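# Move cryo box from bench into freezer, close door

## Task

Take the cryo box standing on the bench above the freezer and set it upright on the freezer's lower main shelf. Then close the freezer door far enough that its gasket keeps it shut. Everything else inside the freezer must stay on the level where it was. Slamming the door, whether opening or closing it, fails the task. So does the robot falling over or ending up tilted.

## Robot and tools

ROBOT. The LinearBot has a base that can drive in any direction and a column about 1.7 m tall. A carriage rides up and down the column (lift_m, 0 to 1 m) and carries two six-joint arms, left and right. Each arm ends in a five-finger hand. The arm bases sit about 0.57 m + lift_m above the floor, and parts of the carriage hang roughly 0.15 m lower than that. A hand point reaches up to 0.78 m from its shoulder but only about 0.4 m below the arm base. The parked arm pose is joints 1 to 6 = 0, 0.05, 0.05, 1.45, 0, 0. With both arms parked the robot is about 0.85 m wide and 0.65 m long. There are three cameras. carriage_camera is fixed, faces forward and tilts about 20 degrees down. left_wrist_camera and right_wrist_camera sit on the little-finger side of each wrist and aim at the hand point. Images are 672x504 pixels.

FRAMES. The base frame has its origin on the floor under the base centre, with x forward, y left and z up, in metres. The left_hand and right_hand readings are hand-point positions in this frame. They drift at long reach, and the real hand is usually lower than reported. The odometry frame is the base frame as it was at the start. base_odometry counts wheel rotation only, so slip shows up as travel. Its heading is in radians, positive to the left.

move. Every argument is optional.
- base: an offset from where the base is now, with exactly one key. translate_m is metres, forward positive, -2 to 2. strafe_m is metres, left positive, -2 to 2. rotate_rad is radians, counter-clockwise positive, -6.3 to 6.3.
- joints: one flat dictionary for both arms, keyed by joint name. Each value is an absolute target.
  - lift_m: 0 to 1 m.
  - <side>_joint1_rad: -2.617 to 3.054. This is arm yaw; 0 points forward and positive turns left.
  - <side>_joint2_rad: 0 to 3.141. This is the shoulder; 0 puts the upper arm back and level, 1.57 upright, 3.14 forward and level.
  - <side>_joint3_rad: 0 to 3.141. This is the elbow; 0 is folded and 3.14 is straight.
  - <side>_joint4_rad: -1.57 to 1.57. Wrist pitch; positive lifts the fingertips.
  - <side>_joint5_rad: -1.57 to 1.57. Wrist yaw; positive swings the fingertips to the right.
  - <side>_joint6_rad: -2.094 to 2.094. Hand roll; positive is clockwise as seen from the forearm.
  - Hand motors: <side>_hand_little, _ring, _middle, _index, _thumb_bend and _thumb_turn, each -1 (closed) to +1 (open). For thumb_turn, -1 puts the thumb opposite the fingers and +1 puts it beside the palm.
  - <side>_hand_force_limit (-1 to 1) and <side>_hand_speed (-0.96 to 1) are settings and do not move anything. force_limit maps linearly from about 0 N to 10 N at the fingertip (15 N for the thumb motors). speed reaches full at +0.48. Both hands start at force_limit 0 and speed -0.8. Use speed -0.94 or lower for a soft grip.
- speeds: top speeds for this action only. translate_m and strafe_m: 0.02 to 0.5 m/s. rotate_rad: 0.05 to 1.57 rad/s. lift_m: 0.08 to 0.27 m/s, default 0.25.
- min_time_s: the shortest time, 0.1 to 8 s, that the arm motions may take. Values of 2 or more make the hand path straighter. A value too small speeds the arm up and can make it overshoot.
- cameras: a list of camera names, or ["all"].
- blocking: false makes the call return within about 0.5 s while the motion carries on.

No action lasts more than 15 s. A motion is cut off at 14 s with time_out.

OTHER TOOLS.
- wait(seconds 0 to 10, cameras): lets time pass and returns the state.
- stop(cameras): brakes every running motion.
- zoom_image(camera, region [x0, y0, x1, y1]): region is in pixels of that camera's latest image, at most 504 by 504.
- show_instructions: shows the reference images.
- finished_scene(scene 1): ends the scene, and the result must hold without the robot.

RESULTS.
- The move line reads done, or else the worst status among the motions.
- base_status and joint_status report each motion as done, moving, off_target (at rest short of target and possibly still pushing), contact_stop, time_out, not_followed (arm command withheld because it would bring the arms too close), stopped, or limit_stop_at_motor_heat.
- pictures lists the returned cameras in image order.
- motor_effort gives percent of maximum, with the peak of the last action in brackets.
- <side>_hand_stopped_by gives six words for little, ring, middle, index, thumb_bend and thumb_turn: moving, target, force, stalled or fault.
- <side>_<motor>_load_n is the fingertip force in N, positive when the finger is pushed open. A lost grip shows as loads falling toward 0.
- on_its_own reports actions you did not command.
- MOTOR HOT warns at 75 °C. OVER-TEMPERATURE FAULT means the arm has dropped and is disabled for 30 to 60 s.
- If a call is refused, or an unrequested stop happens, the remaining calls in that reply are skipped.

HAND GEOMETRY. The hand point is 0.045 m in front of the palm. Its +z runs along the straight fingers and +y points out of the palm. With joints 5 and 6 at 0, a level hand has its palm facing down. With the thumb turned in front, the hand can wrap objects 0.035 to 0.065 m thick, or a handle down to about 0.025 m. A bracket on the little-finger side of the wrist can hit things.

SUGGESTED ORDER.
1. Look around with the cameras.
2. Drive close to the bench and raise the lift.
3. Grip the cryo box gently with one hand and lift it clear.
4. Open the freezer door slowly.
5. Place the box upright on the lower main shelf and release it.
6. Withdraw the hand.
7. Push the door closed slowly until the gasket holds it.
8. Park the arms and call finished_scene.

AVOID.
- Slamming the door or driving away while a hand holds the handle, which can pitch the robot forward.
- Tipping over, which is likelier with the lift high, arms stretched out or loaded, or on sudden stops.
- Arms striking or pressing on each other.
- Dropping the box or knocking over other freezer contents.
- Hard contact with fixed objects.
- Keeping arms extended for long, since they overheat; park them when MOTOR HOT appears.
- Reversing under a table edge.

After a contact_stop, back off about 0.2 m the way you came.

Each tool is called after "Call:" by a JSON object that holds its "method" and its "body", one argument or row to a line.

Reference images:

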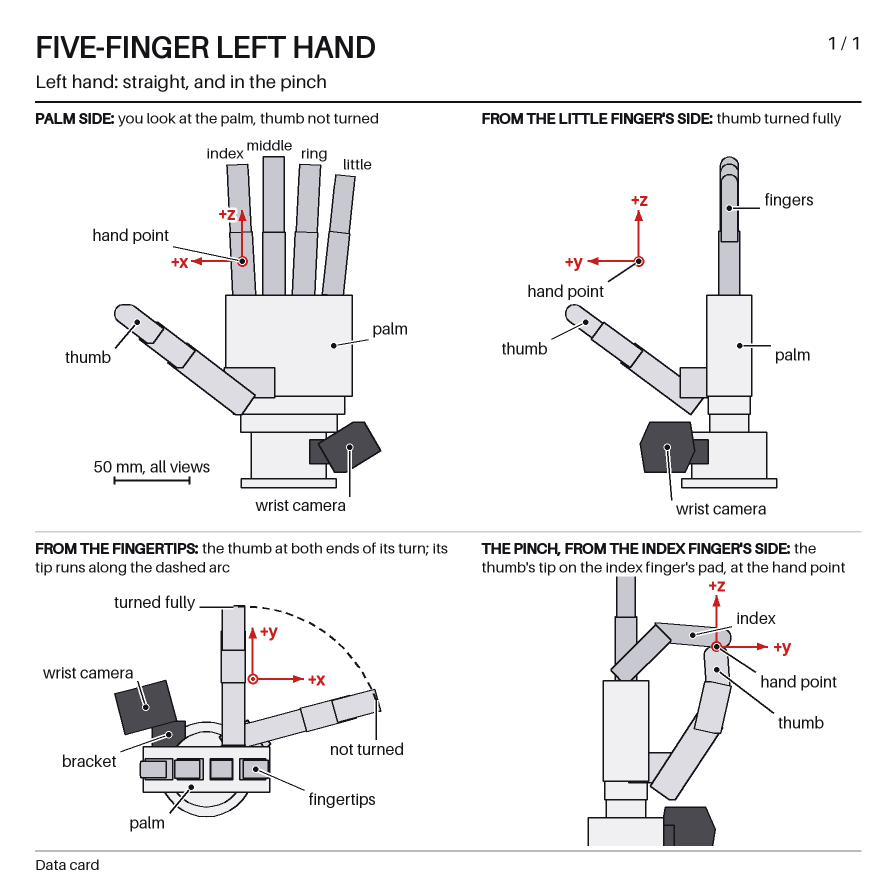

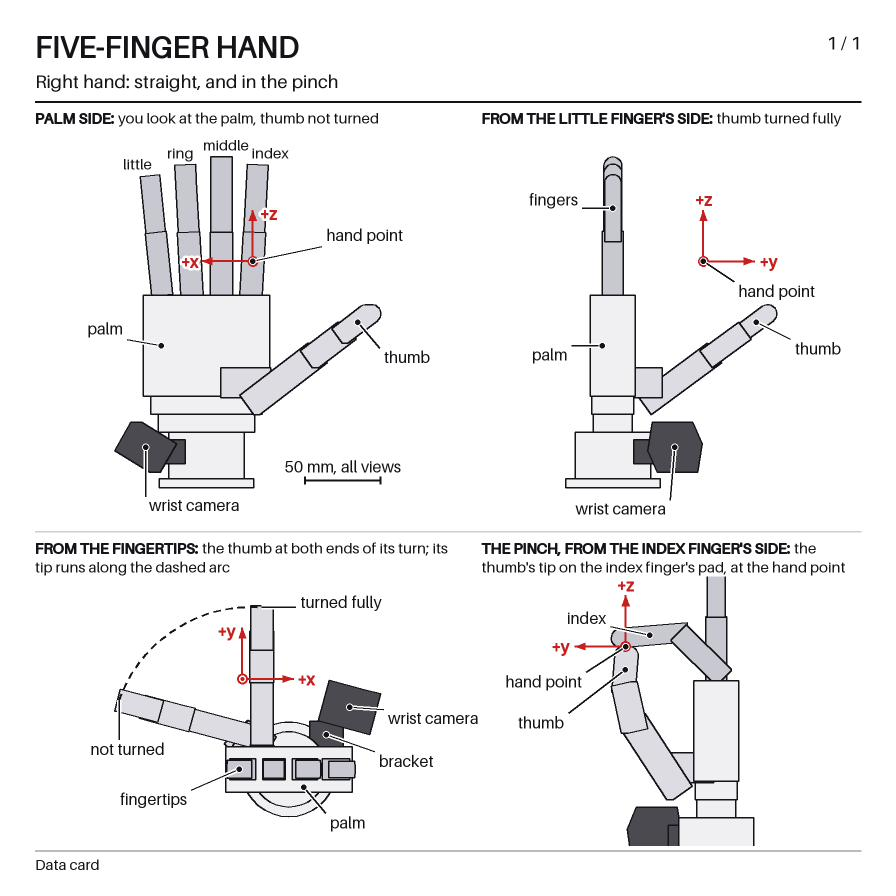

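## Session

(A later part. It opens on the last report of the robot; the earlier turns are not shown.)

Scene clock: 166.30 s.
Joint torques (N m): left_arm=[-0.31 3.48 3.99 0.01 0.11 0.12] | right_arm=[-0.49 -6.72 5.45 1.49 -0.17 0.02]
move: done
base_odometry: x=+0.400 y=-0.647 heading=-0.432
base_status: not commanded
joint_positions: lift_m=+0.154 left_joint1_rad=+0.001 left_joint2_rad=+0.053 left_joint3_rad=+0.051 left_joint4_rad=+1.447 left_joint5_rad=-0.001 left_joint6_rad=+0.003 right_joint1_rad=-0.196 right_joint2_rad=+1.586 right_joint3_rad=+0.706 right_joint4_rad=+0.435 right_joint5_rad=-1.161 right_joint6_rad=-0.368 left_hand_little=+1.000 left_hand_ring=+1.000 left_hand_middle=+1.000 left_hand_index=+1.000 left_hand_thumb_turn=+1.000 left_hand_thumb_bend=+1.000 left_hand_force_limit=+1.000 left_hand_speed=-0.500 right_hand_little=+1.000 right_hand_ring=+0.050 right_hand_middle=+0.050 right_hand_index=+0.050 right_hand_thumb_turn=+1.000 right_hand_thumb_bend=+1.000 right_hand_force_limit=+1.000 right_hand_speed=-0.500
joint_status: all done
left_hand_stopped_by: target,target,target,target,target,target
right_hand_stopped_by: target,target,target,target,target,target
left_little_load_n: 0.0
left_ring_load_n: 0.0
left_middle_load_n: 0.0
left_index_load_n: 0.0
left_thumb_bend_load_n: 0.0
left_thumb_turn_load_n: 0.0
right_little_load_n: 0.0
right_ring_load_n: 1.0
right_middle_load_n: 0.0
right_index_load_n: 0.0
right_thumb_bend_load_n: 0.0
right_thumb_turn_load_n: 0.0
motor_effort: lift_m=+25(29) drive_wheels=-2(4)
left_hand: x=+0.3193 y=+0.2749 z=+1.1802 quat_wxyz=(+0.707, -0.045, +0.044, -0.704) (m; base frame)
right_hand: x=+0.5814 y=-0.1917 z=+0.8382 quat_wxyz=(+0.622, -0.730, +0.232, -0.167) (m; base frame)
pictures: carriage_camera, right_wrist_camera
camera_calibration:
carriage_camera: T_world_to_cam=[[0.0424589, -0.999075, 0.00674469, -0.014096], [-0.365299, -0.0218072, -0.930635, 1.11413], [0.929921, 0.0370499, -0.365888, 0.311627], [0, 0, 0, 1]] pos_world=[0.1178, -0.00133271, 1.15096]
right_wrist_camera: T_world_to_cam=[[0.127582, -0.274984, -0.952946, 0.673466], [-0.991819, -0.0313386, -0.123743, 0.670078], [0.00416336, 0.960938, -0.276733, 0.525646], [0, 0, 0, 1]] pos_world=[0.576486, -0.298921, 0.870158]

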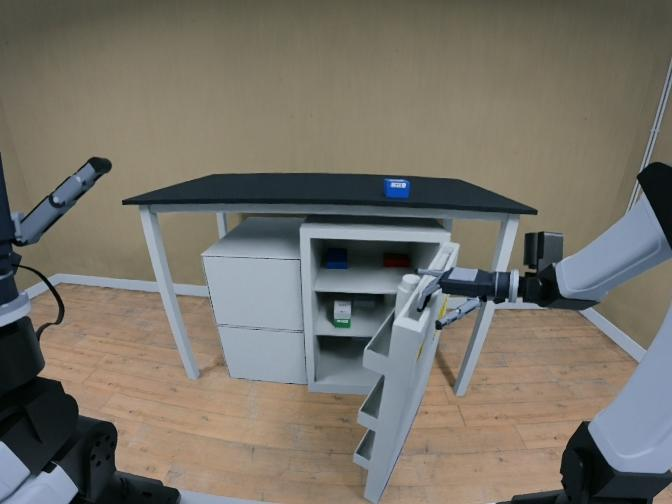

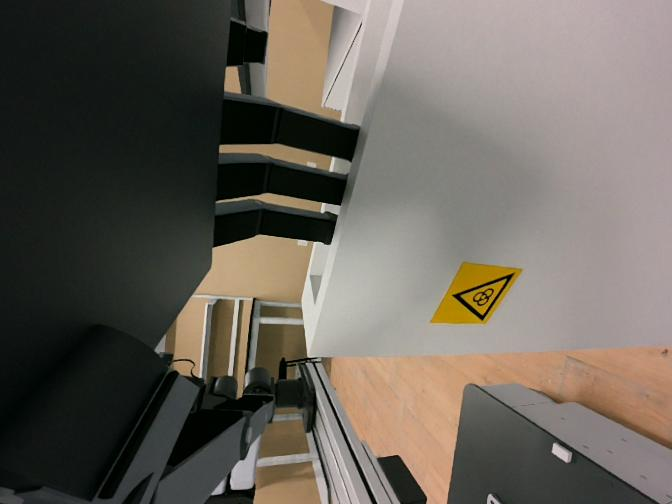

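Call:
{"method": "move", "body": {
  "base": {"translate_m": -0.01},
  "joints": {"right_joint5_rad": -1.28, "right_joint6_rad": -0.4, "lift_m": 0.151},
  "speeds": {"translate_m": 0.03, "lift_m": 0.08},
  "min_time_s": 1.5
}}

Call:
{"method": "move", "body": {
  "base": {"strafe_m": -0.07},
  "speeds": {"strafe_m": 0.05},
  "cameras": ["right_wrist_camera"]
}}

Scene clock: 169.43 s.
Joint torques (N m): left_arm=[-0.31 3.49 3.99 0.04 0.11 0.11] | right_arm=[-0.47 -6.69 5.37 1.43 -0.52 0.04]
move: done
base_odometry: x=+0.391 y=-0.643 heading=-0.432
base_status: done
joint_positions: lift_m=+0.151 left_joint1_rad=+0.001 left_joint2_rad=+0.053 left_joint3_rad=+0.051 left_joint4_rad=+1.447 left_joint5_rad=-0.001 left_joint6_rad=+0.003 right_joint1_rad=-0.196 right_joint2_rad=+1.586 right_joint3_rad=+0.706 right_joint4_rad=+0.436 right_joint5_rad=-1.256 right_joint6_rad=-0.389 left_hand_little=+1.000 left_hand_ring=+1.000 left_hand_middle=+1.000 left_hand_index=+1.000 left_hand_thumb_turn=+1.000 left_hand_thumb_bend=+1.000 left_hand_force_limit=+1.000 left_hand_speed=-0.500 right_hand_little=+1.000 right_hand_ring=+0.050 right_hand_middle=+0.050 right_hand_index=+0.050 right_hand_thumb_turn=+1.000 right_hand_thumb_bend=+1.000 right_hand_force_limit=+1.000 right_hand_speed=-0.500
joint_status: all done
left_hand_stopped_by: target,target,target,target,target,target
right_hand_stopped_by: target,target,target,target,target,target
left_little_load_n: 0.0
left_ring_load_n: 0.0
left_middle_load_n: 0.0
left_index_load_n: 0.0
left_thumb_bend_load_n: 0.0
left_thumb_turn_load_n: -0.5
right_little_load_n: 0.0
right_ring_load_n: 0.0
right_middle_load_n: 0.5
right_index_load_n: 0.0
right_thumb_bend_load_n: 0.0
right_thumb_turn_load_n: 0.0
motor_effort: lift_m=+25(30) drive_wheels=+1(6)
left_hand: x=+0.3192 y=+0.2749 z=+1.1773 quat_wxyz=(+0.707, -0.045, +0.044, -0.704) (m; base frame)
right_hand: x=+0.5683 y=-0.1836 z=+0.8422 quat_wxyz=(+0.642, -0.728, +0.193, -0.146) (m; base frame)
pictures: none

Scene clock: 171.33 s.
Joint torques (N m): left_arm=[-0.29 3.49 3.99 0.04 0.11 0.12] | right_arm=[-0.61 -6.65 5.39 1.48 -0.23 0.05]
move: done
base_odometry: x=+0.361 y=-0.707 heading=-0.432
base_status: done
joint_positions: lift_m=+0.151 left_joint1_rad=+0.001 left_joint2_rad=+0.053 left_joint3_rad=+0.051 left_joint4_rad=+1.447 left_joint5_rad=-0.001 left_joint6_rad=+0.003 right_joint1_rad=-0.195 right_joint2_rad=+1.586 right_joint3_rad=+0.706 right_joint4_rad=+0.430 right_joint5_rad=-1.290 right_joint6_rad=-0.390 left_hand_little=+1.000 left_hand_ring=+1.000 left_hand_middle=+1.000 left_hand_index=+1.000 left_hand_thumb_turn=+1.000 left_hand_thumb_bend=+1.000 left_hand_force_limit=+1.000 left_hand_speed=-0.500 right_hand_little=+1.000 right_hand_ring=+0.050 right_hand_middle=+0.050 right_hand_index=+0.050 right_hand_thumb_turn=+1.000 right_hand_thumb_bend=+1.000 right_hand_force_limit=+1.000 right_hand_speed=-0.500
joint_status: not commanded
left_hand_stopped_by: target,target,target,target,target,target
right_hand_stopped_by: target,target,target,target,target,target
left_little_load_n: 0.0
left_ring_load_n: 0.0
left_middle_load_n: 0.0
left_index_load_n: 0.0
left_thumb_bend_load_n: 0.0
left_thumb_turn_load_n: 0.0
right_little_load_n: 0.0
right_ring_load_n: 0.5
right_middle_load_n: 1.0
right_index_load_n: 0.0
right_thumb_bend_load_n: 0.0
right_thumb_turn_load_n: 0.0
motor_effort: lift_m=+25(25) drive_wheels=-3(10)
left_hand: x=+0.3192 y=+0.2749 z=+1.1773 quat_wxyz=(+0.707, -0.045, +0.044, -0.704) (m; base frame)
right_hand: x=+0.5622 y=-0.1802 z=+0.8444 quat_wxyz=(+0.650, -0.726, +0.183, -0.133) (m; base frame)
pictures: right_wrist_camera
camera_calibration:
right_wrist_camera: T_world_to_cam=[[0.180818, -0.212836, -0.960211, 0.672355], [-0.977813, -0.143897, -0.152237, 0.648097], [-0.105769, 0.966434, -0.234133, 0.543229], [0, 0, 0, 1]] pos_world=[0.569601, -0.288634, 0.871455]

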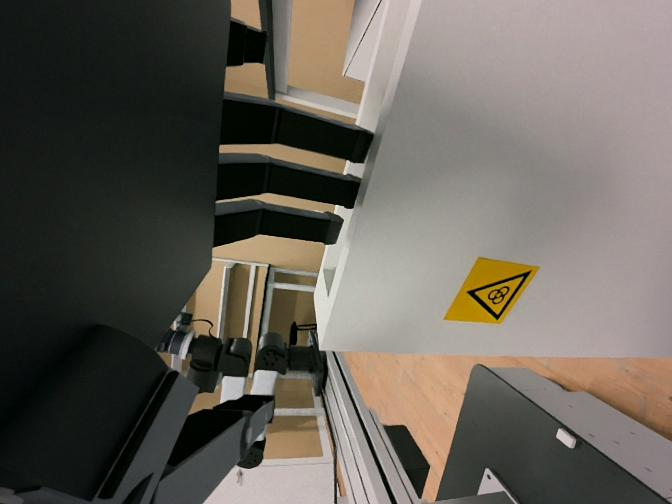

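Call:
{"method": "move", "body": {
  "joints": {"lift_m": 0.142},
  "speeds": {"lift_m": 0.08},
  "cameras": ["right_wrist_camera", "carriage_camera"]
}}

Call:
{"method": "zoom_image", "body": {
  "camera": "right_wrist_camera",
  "region": [200, 0, 500, 300]
}}

Call:
{"method": "zoom_image", "body": {
  "camera": "carriage_camera",
  "region": [280, 160, 500, 400]
}}

Scene clock: 171.93 s.
Joint torques (N m): left_arm=[-0.29 3.48 3.97 0.05 0.11 0.11] | right_arm=[-0.58 -5.91 5.39 1.35 -0.17 0.05]
move: done
base_odometry: x=+0.361 y=-0.707 heading=-0.432
base_status: not commanded
joint_positions: lift_m=+0.142 left_joint1_rad=+0.001 left_joint2_rad=+0.053 left_joint3_rad=+0.051 left_joint4_rad=+1.447 left_joint5_rad=-0.001 left_joint6_rad=+0.003 right_joint1_rad=-0.195 right_joint2_rad=+1.581 right_joint3_rad=+0.706 right_joint4_rad=+0.443 right_joint5_rad=-1.296 right_joint6_rad=-0.390 left_hand_little=+1.000 left_hand_ring=+1.000 left_hand_middle=+1.000 left_hand_index=+1.000 left_hand_thumb_turn=+1.000 left_hand_thumb_bend=+1.000 left_hand_force_limit=+1.000 left_hand_speed=-0.500 right_hand_little=+1.000 right_hand_ring=+0.050 right_hand_middle=+0.050 right_hand_index=+0.050 right_hand_thumb_turn=+1.000 right_hand_thumb_bend=+1.000 right_hand_force_limit=+1.000 right_hand_speed=-0.500
joint_status: all done
left_hand_stopped_by: target,target,target,target,target,target
right_hand_stopped_by: target,target,target,target,target,target
left_little_load_n: 0.0
left_ring_load_n: -0.5
left_middle_load_n: 0.0
left_index_load_n: 0.0
left_thumb_bend_load_n: 0.0
left_thumb_turn_load_n: 0.0
right_little_load_n: 0.5
right_ring_load_n: 1.5
right_middle_load_n: 0.0
right_index_load_n: 0.0
right_thumb_bend_load_n: 0.0
right_thumb_turn_load_n: 0.0
motor_effort: lift_m=+26(27) drive_wheels=-3(3)
left_hand: x=+0.3192 y=+0.2749 z=+1.1682 quat_wxyz=(+0.707, -0.045, +0.044, -0.704) (m; base frame)
right_hand: x=+0.5628 y=-0.1800 z=+0.8384 quat_wxyz=(+0.651, -0.725, +0.175, -0.138) (m; base frame)
pictures: carriage_camera, right_wrist_camera
camera_calibration:
carriage_camera: T_world_to_cam=[[0.0424589, -0.999075, 0.00674469, -0.0140151], [-0.365299, -0.0218072, -0.930635, 1.10296], [0.929921, 0.0370499, -0.365888, 0.307236], [0, 0, 0, 1]] pos_world=[0.1178, -0.00133271, 1.13896]
right_wrist_camera: T_world_to_cam=[[0.200669, -0.213303, -0.956156, 0.651902], [-0.97388, -0.149295, -0.171083, 0.660346], [-0.106256, 0.965512, -0.23769, 0.544779], [0, 0, 0, 1]] pos_world=[0.570168, -0.288351, 0.865783]

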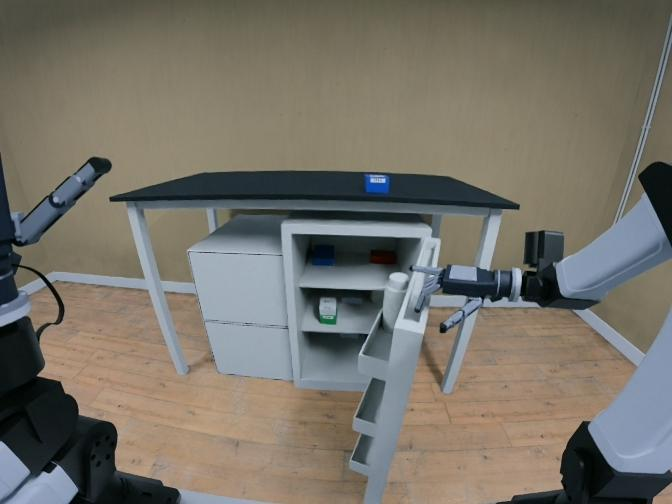

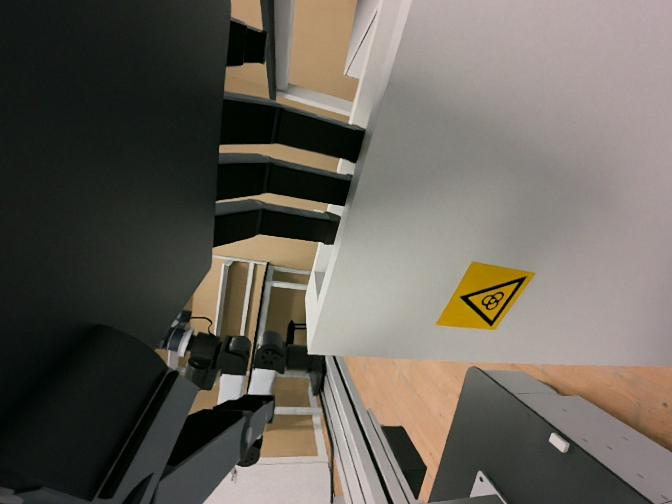

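Scaled by 1.680 from the camera's 672x504 image, which has a finer 960x720 frame.

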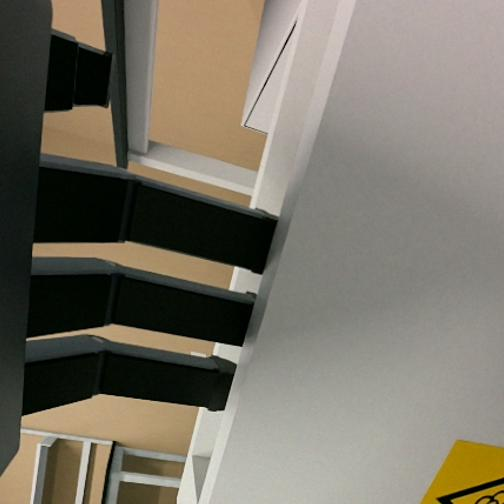

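Scaled by 2.100 from the camera's 672x504 image, which has a finer 960x720 frame.

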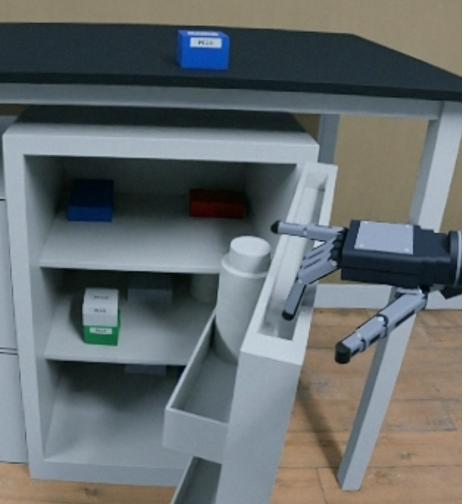

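Call:
{"method": "move", "body": {
  "joints": {"left_hand_thumb_turn": -1, "left_joint1_rad": 0.0, "left_joint2_rad": 2.104, "left_joint3_rad": 0.611, "left_joint4_rad": 1.343, "left_joint5_rad": -0.85},
  "min_time_s": 2.5,
  "cameras": ["left_wrist_camera", "carriage_camera"]
}}

Scene clock: 176.43 s.
Joint torques (N m): left_arm=[-0.29 -7.3 4.08 1.97 -0.13 0.13] | right_arm=[-0.62 -6.11 5.38 1.34 -0.13 0.04]
move: done
base_odometry: x=+0.361 y=-0.707 heading=-0.432
base_status: not commanded
joint_positions: lift_m=+0.142 left_joint1_rad=+0.001 left_joint2_rad=+2.096 left_joint3_rad=+0.590 left_joint4_rad=+1.336 left_joint5_rad=-0.840 left_joint6_rad=+0.003 right_joint1_rad=-0.195 right_joint2_rad=+1.581 right_joint3_rad=+0.706 right_joint4_rad=+0.442 right_joint5_rad=-1.296 right_joint6_rad=-0.390 left_hand_little=+1.000 left_hand_ring=+1.000 left_hand_middle=+1.000 left_hand_index=+1.000 left_hand_thumb_turn=-1.000 left_hand_thumb_bend=+1.000 left_hand_force_limit=+1.000 left_hand_speed=-0.500 right_hand_little=+1.000 right_hand_ring=+0.050 right_hand_middle=+0.050 right_hand_index=+0.050 right_hand_thumb_turn=+1.000 right_hand_thumb_bend=+1.000 right_hand_force_limit=+1.000 right_hand_speed=-0.500
joint_status: all done
left_hand_stopped_by: target,target,target,target,target,target
right_hand_stopped_by: target,target,target,target,target,target
left_little_load_n: 0.0
left_ring_load_n: 0.0
left_middle_load_n: 0.0
left_index_load_n: 0.0
left_thumb_bend_load_n: 0.0
left_thumb_turn_load_n: 0.0
right_little_load_n: 0.0
right_ring_load_n: 1.0
right_middle_load_n: 0.0
right_index_load_n: 0.0
right_thumb_bend_load_n: 0.0
right_thumb_turn_load_n: 0.0
motor_effort: lift_m=+26(26) drive_wheels=-2(4)
left_hand: x=+0.6654 y=+0.4298 z=+0.7261 quat_wxyz=(+0.637, -0.679, +0.308, -0.194) (m; base frame)
right_hand: x=+0.5626 y=-0.1800 z=+0.8383 quat_wxyz=(+0.651, -0.725, +0.175, -0.138) (m; base frame)
pictures: carriage_camera, left_wrist_camera
camera_calibration:
carriage_camera: T_world_to_cam=[[0.0424589, -0.999075, 0.00674469, -0.0140151], [-0.365299, -0.0218072, -0.930635, 1.10296], [0.929921, 0.0370499, -0.365888, 0.307236], [0, 0, 0, 1]] pos_world=[0.1178, -0.00133271, 1.13896]
left_wrist_camera: T_world_to_cam=[[0.377179, -0.209138, 0.902218, -0.816374], [0.192521, -0.935184, -0.297265, 0.485769], [0.905909, 0.285818, -0.312469, -0.387802], [0, 0, 0, 1]] pos_world=[0.565712, 0.39439, 0.759773]

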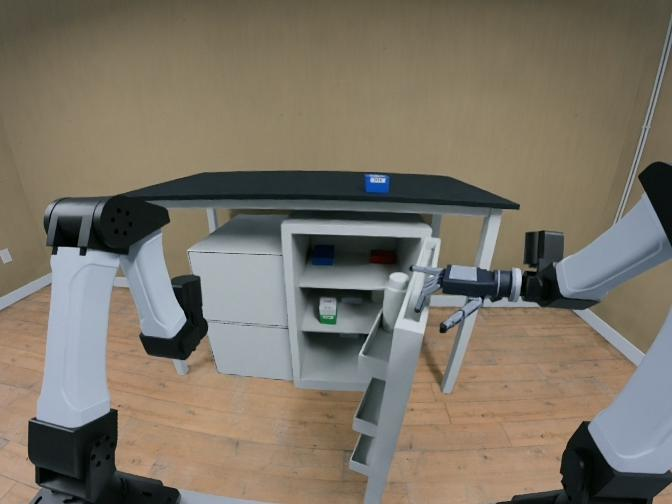

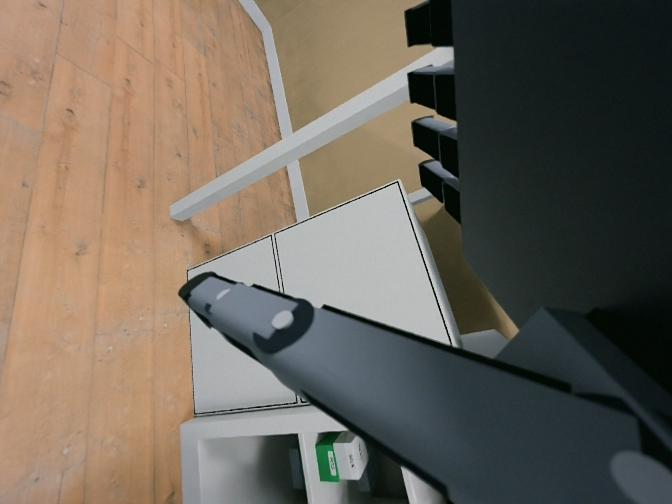

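Call:
{"method": "move", "body": {
  "joints": {"left_hand_thumb_bend": -1, "left_hand_speed": 0.3}
}}

Call:
{"method": "move", "body": {
  "joints": {"left_joint1_rad": -0.8},
  "min_time_s": 3,
  "cameras": ["left_wrist_camera", "carriage_camera"]
}}

Scene clock: 177.97 s.
Joint torques (N m): left_arm=[-0.31 -7.31 4.08 1.97 -0.12 0.13] | right_arm=[-0.54 -6.13 5.41 1.35 -0.12 0.05]
move: off_target
base_odometry: x=+0.361 y=-0.707 heading=-0.432
base_status: not commanded
joint_positions: lift_m=+0.142 left_joint1_rad=+0.001 left_joint2_rad=+2.096 left_joint3_rad=+0.590 left_joint4_rad=+1.336 left_joint5_rad=-0.842 left_joint6_rad=+0.003 right_joint1_rad=-0.195 right_joint2_rad=+1.581 right_joint3_rad=+0.706 right_joint4_rad=+0.442 right_joint5_rad=-1.296 right_joint6_rad=-0.390 left_hand_little=+1.000 left_hand_ring=+1.000 left_hand_middle=+1.000 left_hand_index=+1.000 left_hand_thumb_turn=-1.000 left_hand_thumb_bend=-0.955 left_hand_force_limit=+1.000 left_hand_speed=+0.300 right_hand_little=+1.000 right_hand_ring=+0.050 right_hand_middle=+0.050 right_hand_index=+0.050 right_hand_thumb_turn=+1.000 right_hand_thumb_bend=+1.000 right_hand_force_limit=+1.000 right_hand_speed=-0.500
joint_status: left_hand_thumb_bend off_target (ended at -0.955, target -1.000); the others done
left_hand_stopped_by: target,target,target,target,force,target
right_hand_stopped_by: target,target,target,target,target,target
left_little_load_n: 0.0
left_ring_load_n: 0.0
left_middle_load_n: 0.0
left_index_load_n: 0.0
left_thumb_bend_load_n: 17.0
left_thumb_turn_load_n: 2.0
right_little_load_n: 0.0
right_ring_load_n: 1.0
right_middle_load_n: 0.0
right_index_load_n: 0.0
right_thumb_bend_load_n: 0.0
right_thumb_turn_load_n: 0.0
motor_effort: lift_m=+26(26) drive_wheels=-3(3)
left_hand: x=+0.6652 y=+0.4300 z=+0.7261 quat_wxyz=(+0.637, -0.679, +0.308, -0.194) (m; base frame)
right_hand: x=+0.5626 y=-0.1800 z=+0.8383 quat_wxyz=(+0.651, -0.725, +0.175, -0.138) (m; base frame)
pictures: none

Scene clock: 181.27 s.
Joint torques (N m): left_arm=[-0.79 -7.28 4.11 1.97 -0.1 0.13] | right_arm=[-0.61 -6.16 5.41 1.34 -0.13 0.04]
move: done
base_odometry: x=+0.361 y=-0.707 heading=-0.432
base_status: not commanded
joint_positions: lift_m=+0.142 left_joint1_rad=-0.794 left_joint2_rad=+2.096 left_joint3_rad=+0.590 left_joint4_rad=+1.336 left_joint5_rad=-0.844 left_joint6_rad=+0.003 right_joint1_rad=-0.195 right_joint2_rad=+1.581 right_joint3_rad=+0.706 right_joint4_rad=+0.442 right_joint5_rad=-1.296 right_joint6_rad=-0.390 left_hand_little=+1.000 left_hand_ring=+1.000 left_hand_middle=+1.000 left_hand_index=+1.000 left_hand_thumb_turn=-1.000 left_hand_thumb_bend=-0.955 left_hand_force_limit=+1.000 left_hand_speed=+0.300 right_hand_little=+1.000 right_hand_ring=+0.050 right_hand_middle=+0.050 right_hand_index=+0.050 right_hand_thumb_turn=+1.000 right_hand_thumb_bend=+1.000 right_hand_force_limit=+1.000 right_hand_speed=-0.500
joint_status: all done
left_hand_stopped_by: target,target,target,target,force,target
right_hand_stopped_by: target,target,target,target,target,target
left_little_load_n: 0.0
left_ring_load_n: 0.0
left_middle_load_n: 0.0
left_index_load_n: 0.0
left_thumb_bend_load_n: 17.0
left_thumb_turn_load_n: 2.0
right_little_load_n: 0.0
right_ring_load_n: 1.5
right_middle_load_n: 0.0
right_index_load_n: 0.0
right_thumb_bend_load_n: 0.0
right_thumb_turn_load_n: -0.5
motor_effort: lift_m=+26(26) drive_wheels=-2(3)
left_hand: x=+0.6222 y=+0.0785 z=+0.7262 quat_wxyz=(+0.513, -0.508, +0.546, -0.425) (m; base frame)
right_hand: x=+0.5626 y=-0.1800 z=+0.8383 quat_wxyz=(+0.651, -0.725, +0.175, -0.138) (m; base frame)
pictures: carriage_camera, left_wrist_camera
camera_calibration:
carriage_camera: T_world_to_cam=[[0.0424589, -0.999075, 0.00674469, -0.0140151], [-0.365299, -0.0218072, -0.930635, 1.10296], [0.929921, 0.0370499, -0.365888, 0.307236], [0, 0, 0, 1]] pos_world=[0.1178, -0.00133271, 1.13896]
left_wrist_camera: T_world_to_cam=[[0.116072, -0.415717, 0.902057, -0.694775], [-0.529348, -0.794358, -0.29797, 0.604199], [0.840427, -0.442916, -0.312262, -0.150471], [0, 0, 0, 1]] pos_world=[0.526935, 0.124474, 0.759773]

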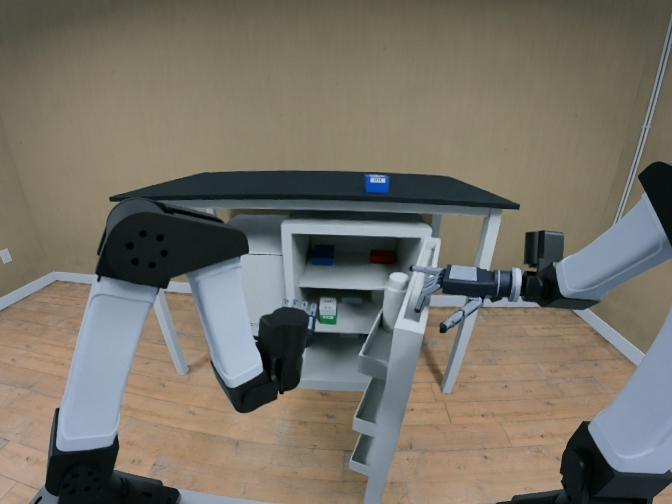

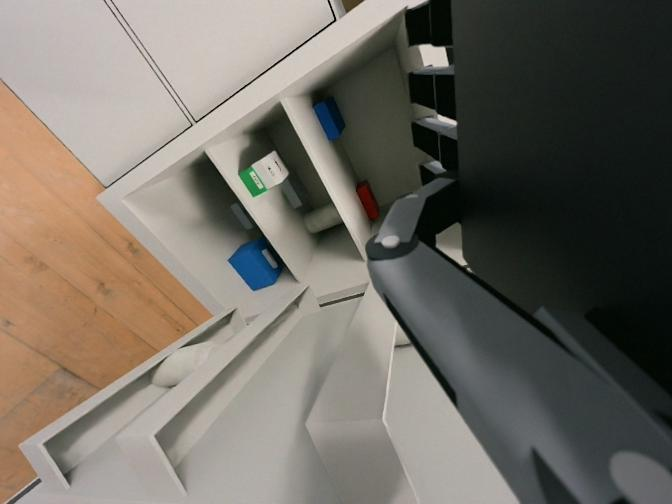

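Call:
{"method": "move", "body": {
  "joints": {"left_joint1_rad": -1.0},
  "min_time_s": 1.5,
  "cameras": ["left_wrist_camera", "carriage_camera"]
}}

Call:
{"method": "zoom_image", "body": {
  "camera": "carriage_camera",
  "region": [240, 220, 480, 420]
}}

Scene clock: 183.23 s.
Joint torques (N m): left_arm=[-0.81 -7.3 4.1 1.97 -0.09 0.12] | right_arm=[-0.57 -6.12 5.39 1.34 -0.14 0.06]
move: done
base_odometry: x=+0.361 y=-0.707 heading=-0.432
base_status: not commanded
joint_positions: lift_m=+0.142 left_joint1_rad=-0.994 left_joint2_rad=+2.096 left_joint3_rad=+0.590 left_joint4_rad=+1.336 left_joint5_rad=-0.844 left_joint6_rad=+0.003 right_joint1_rad=-0.195 right_joint2_rad=+1.581 right_joint3_rad=+0.706 right_joint4_rad=+0.442 right_joint5_rad=-1.296 right_joint6_rad=-0.390 left_hand_little=+1.000 left_hand_ring=+1.000 left_hand_middle=+1.000 left_hand_index=+1.000 left_hand_thumb_turn=-1.000 left_hand_thumb_bend=-0.955 left_hand_force_limit=+1.000 left_hand_speed=+0.300 right_hand_little=+1.000 right_hand_ring=+0.050 right_hand_middle=+0.050 right_hand_index=+0.050 right_hand_thumb_turn=+1.000 right_hand_thumb_bend=+1.000 right_hand_force_limit=+1.000 right_hand_speed=-0.500
joint_status: all done
left_hand_stopped_by: target,target,target,target,force,target
right_hand_stopped_by: target,target,target,target,target,target
left_little_load_n: 0.0
left_ring_load_n: 0.0
left_middle_load_n: 0.0
left_index_load_n: 0.0
left_thumb_bend_load_n: 17.0
left_thumb_turn_load_n: 2.0
right_little_load_n: -0.5
right_ring_load_n: 1.0
right_middle_load_n: -0.5
right_index_load_n: 0.0
right_thumb_bend_load_n: 0.0
right_thumb_turn_load_n: 0.0
motor_effort: lift_m=+26(26) drive_wheels=-2(3)
left_hand: x=+0.5692 y=+0.0038 z=+0.7262 quat_wxyz=(+0.468, -0.451, +0.594, -0.474) (m; base frame)
right_hand: x=+0.5626 y=-0.1800 z=+0.8383 quat_wxyz=(+0.651, -0.725, +0.175, -0.138) (m; base frame)
pictures: carriage_camera, left_wrist_camera
camera_calibration:
carriage_camera: T_world_to_cam=[[0.0424589, -0.999075, 0.00674469, -0.0140151], [-0.365299, -0.0218072, -0.930635, 1.10296], [0.929921, 0.0370499, -0.365888, 0.307236], [0, 0, 0, 1]] pos_world=[0.1178, -0.00133271, 1.13896]
left_wrist_camera: T_world_to_cam=[[0.0310751, -0.430482, 0.902064, -0.671234], [-0.676769, -0.673207, -0.297953, 0.600213], [0.735539, -0.60123, -0.312257, -0.0786481], [0, 0, 0, 1]] pos_world=[0.484913, 0.0678275, 0.759773]

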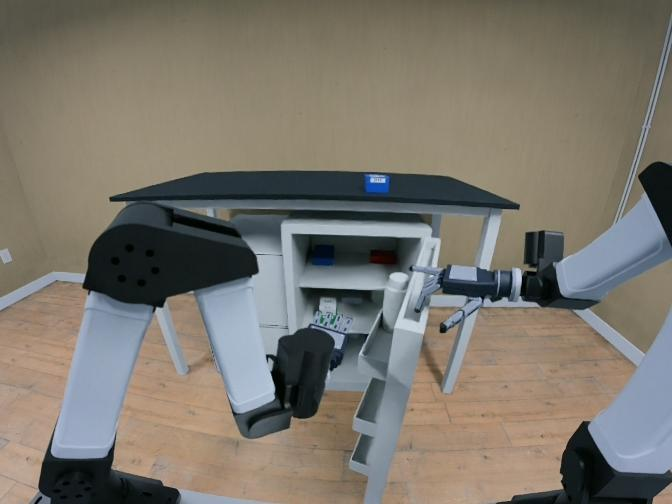

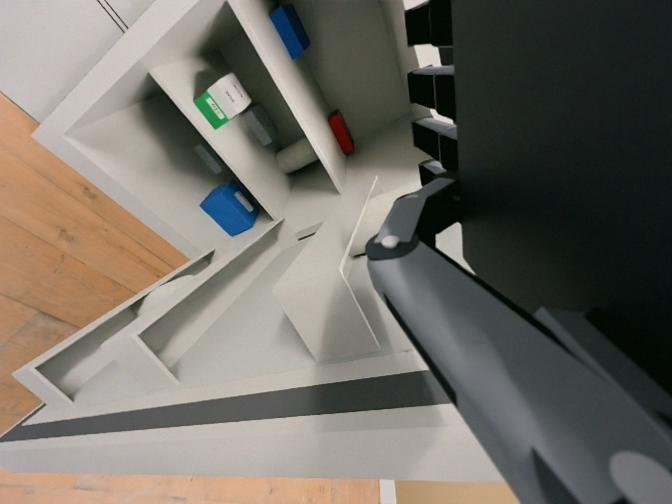

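Scaled by 2.100 from the camera's 672x504 image, which has a finer 960x720 frame.

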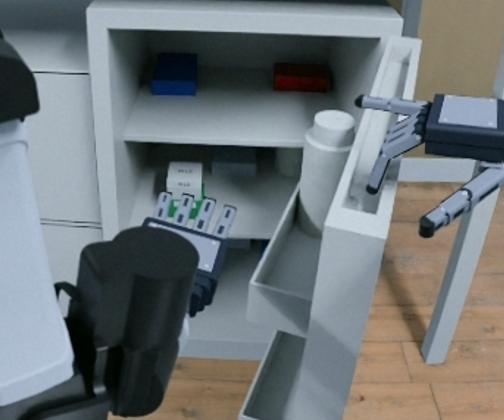

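Call:
{"method": "move", "body": {
  "joints": {"left_joint2_rad": 2.031, "left_joint3_rad": 0.61, "left_joint4_rad": 1.291},
  "min_time_s": 1.5
}}

Call:
{"method": "move", "body": {
  "joints": {"left_joint1_rad": -1.109},
  "min_time_s": 1.5,
  "cameras": ["left_wrist_camera", "right_wrist_camera", "carriage_camera"]
}}

Call:
{"method": "zoom_image", "body": {
  "camera": "carriage_camera",
  "region": [240, 220, 480, 420]
}}

Scene clock: 185.43 s.
Joint torques (N m): left_arm=[-0.81 -11.55 4.11 1.93 -0.11 0.13] | right_arm=[-0.58 -6.11 5.39 1.35 -0.13 0.05]
move: done
base_odometry: x=+0.361 y=-0.707 heading=-0.432
base_status: not commanded
joint_positions: lift_m=+0.142 left_joint1_rad=-0.994 left_joint2_rad=+2.069 left_joint3_rad=+0.590 left_joint4_rad=+1.290 left_joint5_rad=-0.844 left_joint6_rad=+0.003 right_joint1_rad=-0.195 right_joint2_rad=+1.581 right_joint3_rad=+0.706 right_joint4_rad=+0.442 right_joint5_rad=-1.296 right_joint6_rad=-0.390 left_hand_little=+1.000 left_hand_ring=+1.000 left_hand_middle=+1.000 left_hand_index=+1.000 left_hand_thumb_turn=-1.000 left_hand_thumb_bend=-0.955 left_hand_force_limit=+1.000 left_hand_speed=+0.300 right_hand_little=+1.000 right_hand_ring=+0.050 right_hand_middle=+0.050 right_hand_index=+0.050 right_hand_thumb_turn=+1.000 right_hand_thumb_bend=+1.000 right_hand_force_limit=+1.000 right_hand_speed=-0.500
joint_status: all done
left_hand_stopped_by: target,target,target,target,force,target
right_hand_stopped_by: target,target,target,target,target,target
left_little_load_n: 0.0
left_ring_load_n: 0.0
left_middle_load_n: 0.0
left_index_load_n: 0.0
left_thumb_bend_load_n: 17.0
left_thumb_turn_load_n: 2.0
right_little_load_n: 0.0
right_ring_load_n: 1.0
right_middle_load_n: 0.0
right_index_load_n: 0.0
right_thumb_bend_load_n: 0.0
right_thumb_turn_load_n: 0.0
motor_effort: lift_m=+26(26) drive_wheels=-2(3)
left_hand: x=+0.5683 y=+0.0053 z=+0.7277 quat_wxyz=(+0.469, -0.449, +0.601, -0.467) (m; base frame)
right_hand: x=+0.5626 y=-0.1800 z=+0.8383 quat_wxyz=(+0.651, -0.725, +0.175, -0.138) (m; base frame)
pictures: none

Scene clock: 187.23 s.
Joint torques (N m): left_arm=[-0.81 -11.54 4.14 1.91 -0.11 0.13] | right_arm=[-0.57 -6.09 5.39 1.34 -0.13 0.06]
move: done
base_odometry: x=+0.361 y=-0.707 heading=-0.432
base_status: not commanded
joint_positions: lift_m=+0.142 left_joint1_rad=-1.103 left_joint2_rad=+2.069 left_joint3_rad=+0.590 left_joint4_rad=+1.289 left_joint5_rad=-0.844 left_joint6_rad=+0.003 right_joint1_rad=-0.195 right_joint2_rad=+1.581 right_joint3_rad=+0.706 right_joint4_rad=+0.442 right_joint5_rad=-1.296 right_joint6_rad=-0.390 left_hand_little=+1.000 left_hand_ring=+1.000 left_hand_middle=+1.000 left_hand_index=+1.000 left_hand_thumb_turn=-1.000 left_hand_thumb_bend=-0.955 left_hand_force_limit=+1.000 left_hand_speed=+0.300 right_hand_little=+1.000 right_hand_ring=+0.050 right_hand_middle=+0.050 right_hand_index=+0.050 right_hand_thumb_turn=+1.000 right_hand_thumb_bend=+1.000 right_hand_force_limit=+1.000 right_hand_speed=-0.500
joint_status: all done
left_hand_stopped_by: target,target,target,target,force,target
right_hand_stopped_by: target,target,target,target,target,target
left_little_load_n: 0.0
left_ring_load_n: 0.0
left_middle_load_n: 0.0
left_index_load_n: 0.0
left_thumb_bend_load_n: 17.5
left_thumb_turn_load_n: 2.0
right_little_load_n: 0.0
right_ring_load_n: 1.5
right_middle_load_n: 0.0
right_index_load_n: 0.0
right_thumb_bend_load_n: 0.0
right_thumb_turn_load_n: 0.0
motor_effort: lift_m=+26(26) drive_wheels=-4(4)
left_hand: x=+0.5338 y=-0.0301 z=+0.7276 quat_wxyz=(+0.443, -0.416, +0.624, -0.491) (m; base frame)
right_hand: x=+0.5626 y=-0.1800 z=+0.8383 quat_wxyz=(+0.651, -0.725, +0.175, -0.138) (m; base frame)
pictures: carriage_camera, left_wrist_camera, right_wrist_camera
camera_calibration:
carriage_camera: T_world_to_cam=[[0.0424589, -0.999075, 0.00674469, -0.0140151], [-0.365299, -0.0218072, -0.930635, 1.10296], [0.929921, 0.0370499, -0.365888, 0.307236], [0, 0, 0, 1]] pos_world=[0.1178, -0.00133271, 1.13896]
left_wrist_camera: T_world_to_cam=[[-0.00763543, -0.447264, 0.894369, -0.660313], [-0.748282, -0.590747, -0.301814, 0.597305], [0.663337, -0.671545, -0.330169, -0.0231267], [0, 0, 0, 1]] pos_world=[0.457252, 0.0419915, 0.763203]
right_wrist_camera: T_world_to_cam=[[0.199551, -0.213145, -0.956425, 0.652747], [-0.974087, -0.149195, -0.169987, 0.659432], [-0.106462, 0.965562, -0.237394, 0.54462], [0, 0, 0, 1]] pos_world=[0.570069, -0.288351, 0.865688]

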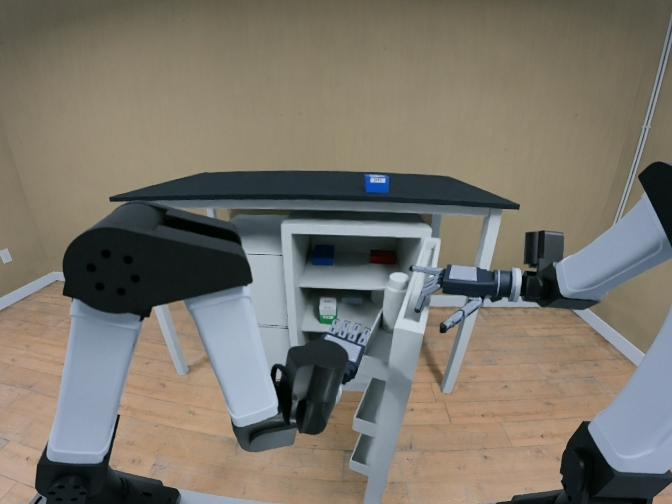

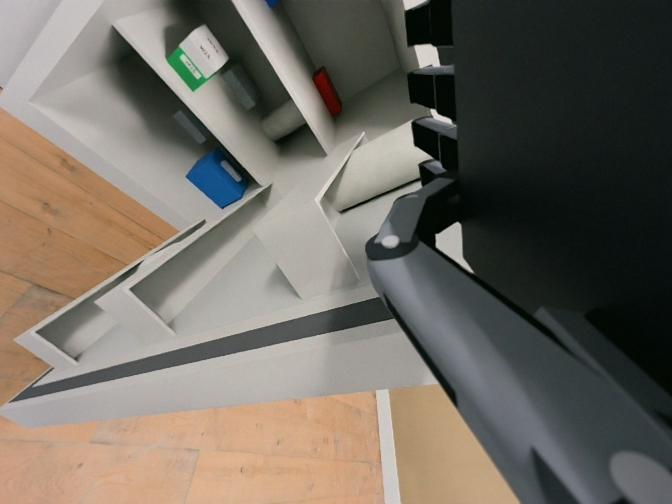

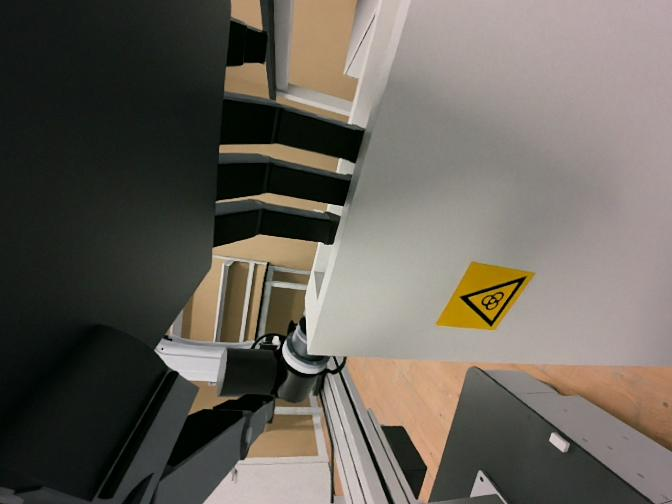

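Scaled by 2.100 from the camera's 672x504 image, which has a finer 960x720 frame.

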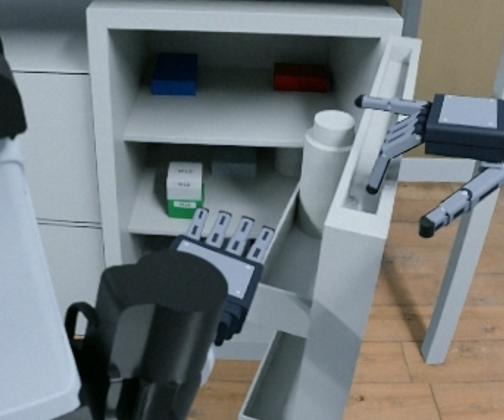

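Call:
{"method": "move", "body": {
  "joints": {"left_joint4_rad": 1.38},
  "min_time_s": 1
}}

Call:
{"method": "move", "body": {
  "joints": {"left_joint1_rad": -1.197, "left_joint5_rad": -0.937, "left_joint2_rad": 2.10, "left_joint3_rad": 0.796, "left_joint4_rad": 1.235},
  "min_time_s": 2,
  "cameras": ["left_wrist_camera", "right_wrist_camera", "carriage_camera"]
}}

Call:
{"method": "zoom_image", "body": {
  "camera": "carriage_camera",
  "region": [280, 220, 480, 420]
}}

Scene clock: 189.20 s.
Joint torques (N m): left_arm=[-0.84 -11.54 4.12 2.14 -0.07 0.13] | right_arm=[-0.59 -6.15 5.44 1.33 -0.12 0.04]
move: done
base_odometry: x=+0.361 y=-0.707 heading=-0.432
base_status: not commanded
joint_positions: lift_m=+0.142 left_joint1_rad=-1.103 left_joint2_rad=+2.069 left_joint3_rad=+0.590 left_joint4_rad=+1.359 left_joint5_rad=-0.844 left_joint6_rad=+0.003 right_joint1_rad=-0.195 right_joint2_rad=+1.581 right_joint3_rad=+0.706 right_joint4_rad=+0.442 right_joint5_rad=-1.296 right_joint6_rad=-0.390 left_hand_little=+1.000 left_hand_ring=+1.000 left_hand_middle=+1.000 left_hand_index=+1.000 left_hand_thumb_turn=-1.000 left_hand_thumb_bend=-0.955 left_hand_force_limit=+1.000 left_hand_speed=+0.300 right_hand_little=+1.000 right_hand_ring=+0.050 right_hand_middle=+0.050 right_hand_index=+0.050 right_hand_thumb_turn=+1.000 right_hand_thumb_bend=+1.000 right_hand_force_limit=+1.000 right_hand_speed=-0.500
joint_status: all done
left_hand_stopped_by: target,target,target,target,force,target
right_hand_stopped_by: target,target,target,target,target,target
left_little_load_n: 0.0
left_ring_load_n: 0.0
left_middle_load_n: -0.5
left_index_load_n: 0.0
left_thumb_bend_load_n: 17.0
left_thumb_turn_load_n: 2.0
right_little_load_n: 0.0
right_ring_load_n: 1.0
right_middle_load_n: 0.0
right_index_load_n: 0.0
right_thumb_bend_load_n: 0.0
right_thumb_turn_load_n: 0.0
motor_effort: lift_m=+26(26) drive_wheels=-3(3)
left_hand: x=+0.5368 y=-0.0360 z=+0.7426 quat_wxyz=(+0.439, -0.422, +0.602, -0.517) (m; base frame)
right_hand: x=+0.5626 y=-0.1800 z=+0.8383 quat_wxyz=(+0.651, -0.725, +0.175, -0.138) (m; base frame)
pictures: none

Scene clock: 191.50 s.
Joint torques (N m): left_arm=[-0.95 -7.94 5.12 1.83 -0.07 0.13] | right_arm=[-0.62 -6.11 5.31 1.33 -0.14 0.06]
move: done
base_odometry: x=+0.361 y=-0.707 heading=-0.432
base_status: not commanded
joint_positions: lift_m=+0.142 left_joint1_rad=-1.190 left_joint2_rad=+2.090 left_joint3_rad=+0.771 left_joint4_rad=+1.234 left_joint5_rad=-0.930 left_joint6_rad=+0.003 right_joint1_rad=-0.195 right_joint2_rad=+1.581 right_joint3_rad=+0.706 right_joint4_rad=+0.442 right_joint5_rad=-1.296 right_joint6_rad=-0.390 left_hand_little=+1.000 left_hand_ring=+1.000 left_hand_middle=+1.000 left_hand_index=+1.000 left_hand_thumb_turn=-1.000 left_hand_thumb_bend=-0.955 left_hand_force_limit=+1.000 left_hand_speed=+0.300 right_hand_little=+1.000 right_hand_ring=+0.050 right_hand_middle=+0.050 right_hand_index=+0.050 right_hand_thumb_turn=+1.000 right_hand_thumb_bend=+1.000 right_hand_force_limit=+1.000 right_hand_speed=-0.500
joint_status: all done
left_hand_stopped_by: target,target,target,target,force,target
right_hand_stopped_by: target,target,target,target,target,target
left_little_load_n: 0.0
left_ring_load_n: 0.0
left_middle_load_n: 0.0
left_index_load_n: 0.0
left_thumb_bend_load_n: 17.0
left_thumb_turn_load_n: 2.0
right_little_load_n: 0.0
right_ring_load_n: 1.0
right_middle_load_n: 0.0
right_index_load_n: 0.0
right_thumb_bend_load_n: 0.0
right_thumb_turn_load_n: 0.0
motor_effort: lift_m=+26(26) drive_wheels=-3(3)
left_hand: x=+0.5299 y=-0.0883 z=+0.7648 quat_wxyz=(+0.440, -0.422, +0.589, -0.531) (m; base frame)
right_hand: x=+0.5626 y=-0.1800 z=+0.8383 quat_wxyz=(+0.651, -0.725, +0.175, -0.138) (m; base frame)
pictures: carriage_camera, left_wrist_camera, right_wrist_camera
camera_calibration:
carriage_camera: T_world_to_cam=[[0.0424589, -0.999075, 0.00674469, -0.0140151], [-0.365299, -0.0218072, -0.930635, 1.10296], [0.929921, 0.0370499, -0.365888, 0.307236], [0, 0, 0, 1]] pos_world=[0.1178, -0.00133271, 1.13896]
left_wrist_camera: T_world_to_cam=[[-0.0577326, -0.364108, 0.929565, -0.712609], [-0.733473, -0.616195, -0.286916, 0.549804], [0.677262, -0.698376, -0.231489, -0.132599], [0, 0, 0, 1]] pos_world=[0.45193, -0.0132844, 0.789469]
right_wrist_camera: T_world_to_cam=[[0.199551, -0.213145, -0.956425, 0.652747], [-0.974087, -0.149195, -0.169987, 0.659432], [-0.106462, 0.965562, -0.237394, 0.54462], [0, 0, 0, 1]] pos_world=[0.570069, -0.288351, 0.865688]

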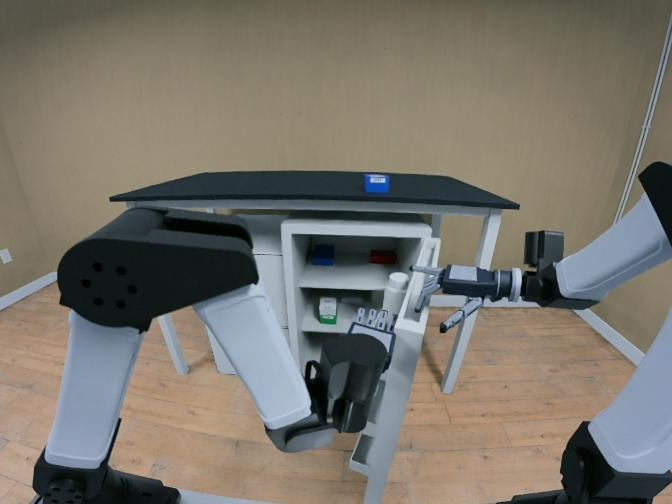

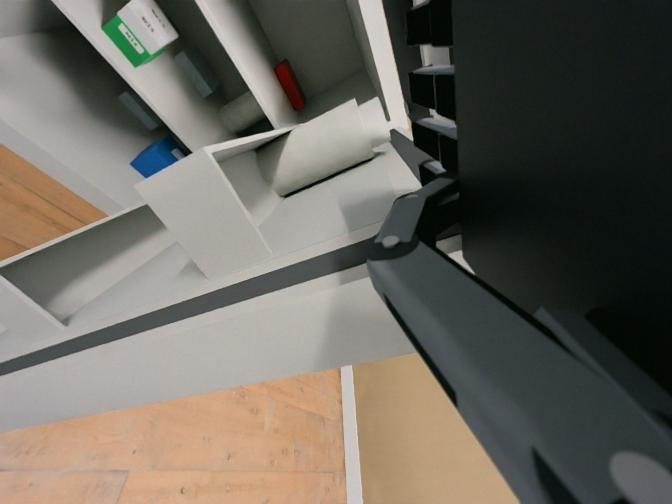

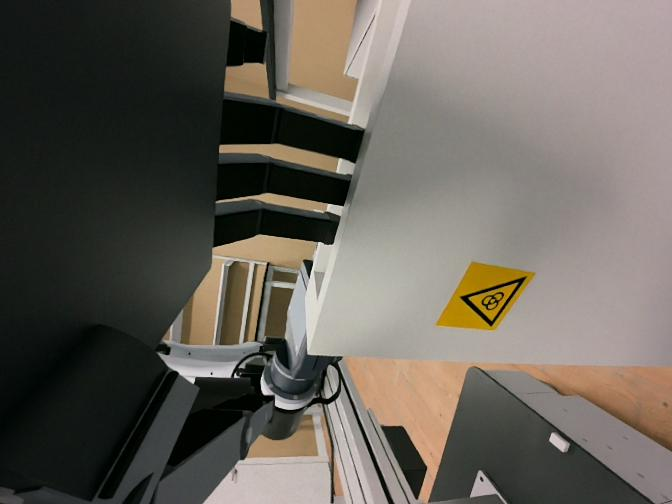

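Scaled by 2.520 from the camera's 672x504 image, which has a finer 960x720 frame.

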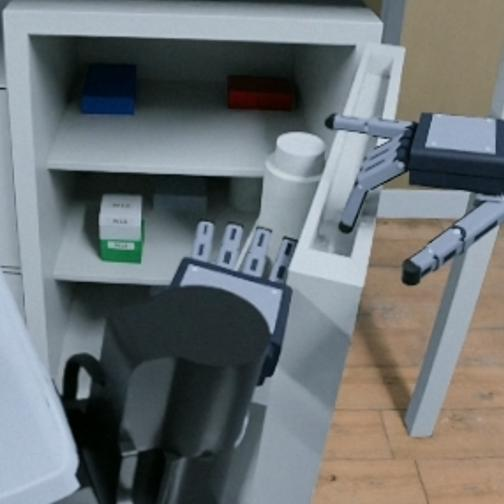

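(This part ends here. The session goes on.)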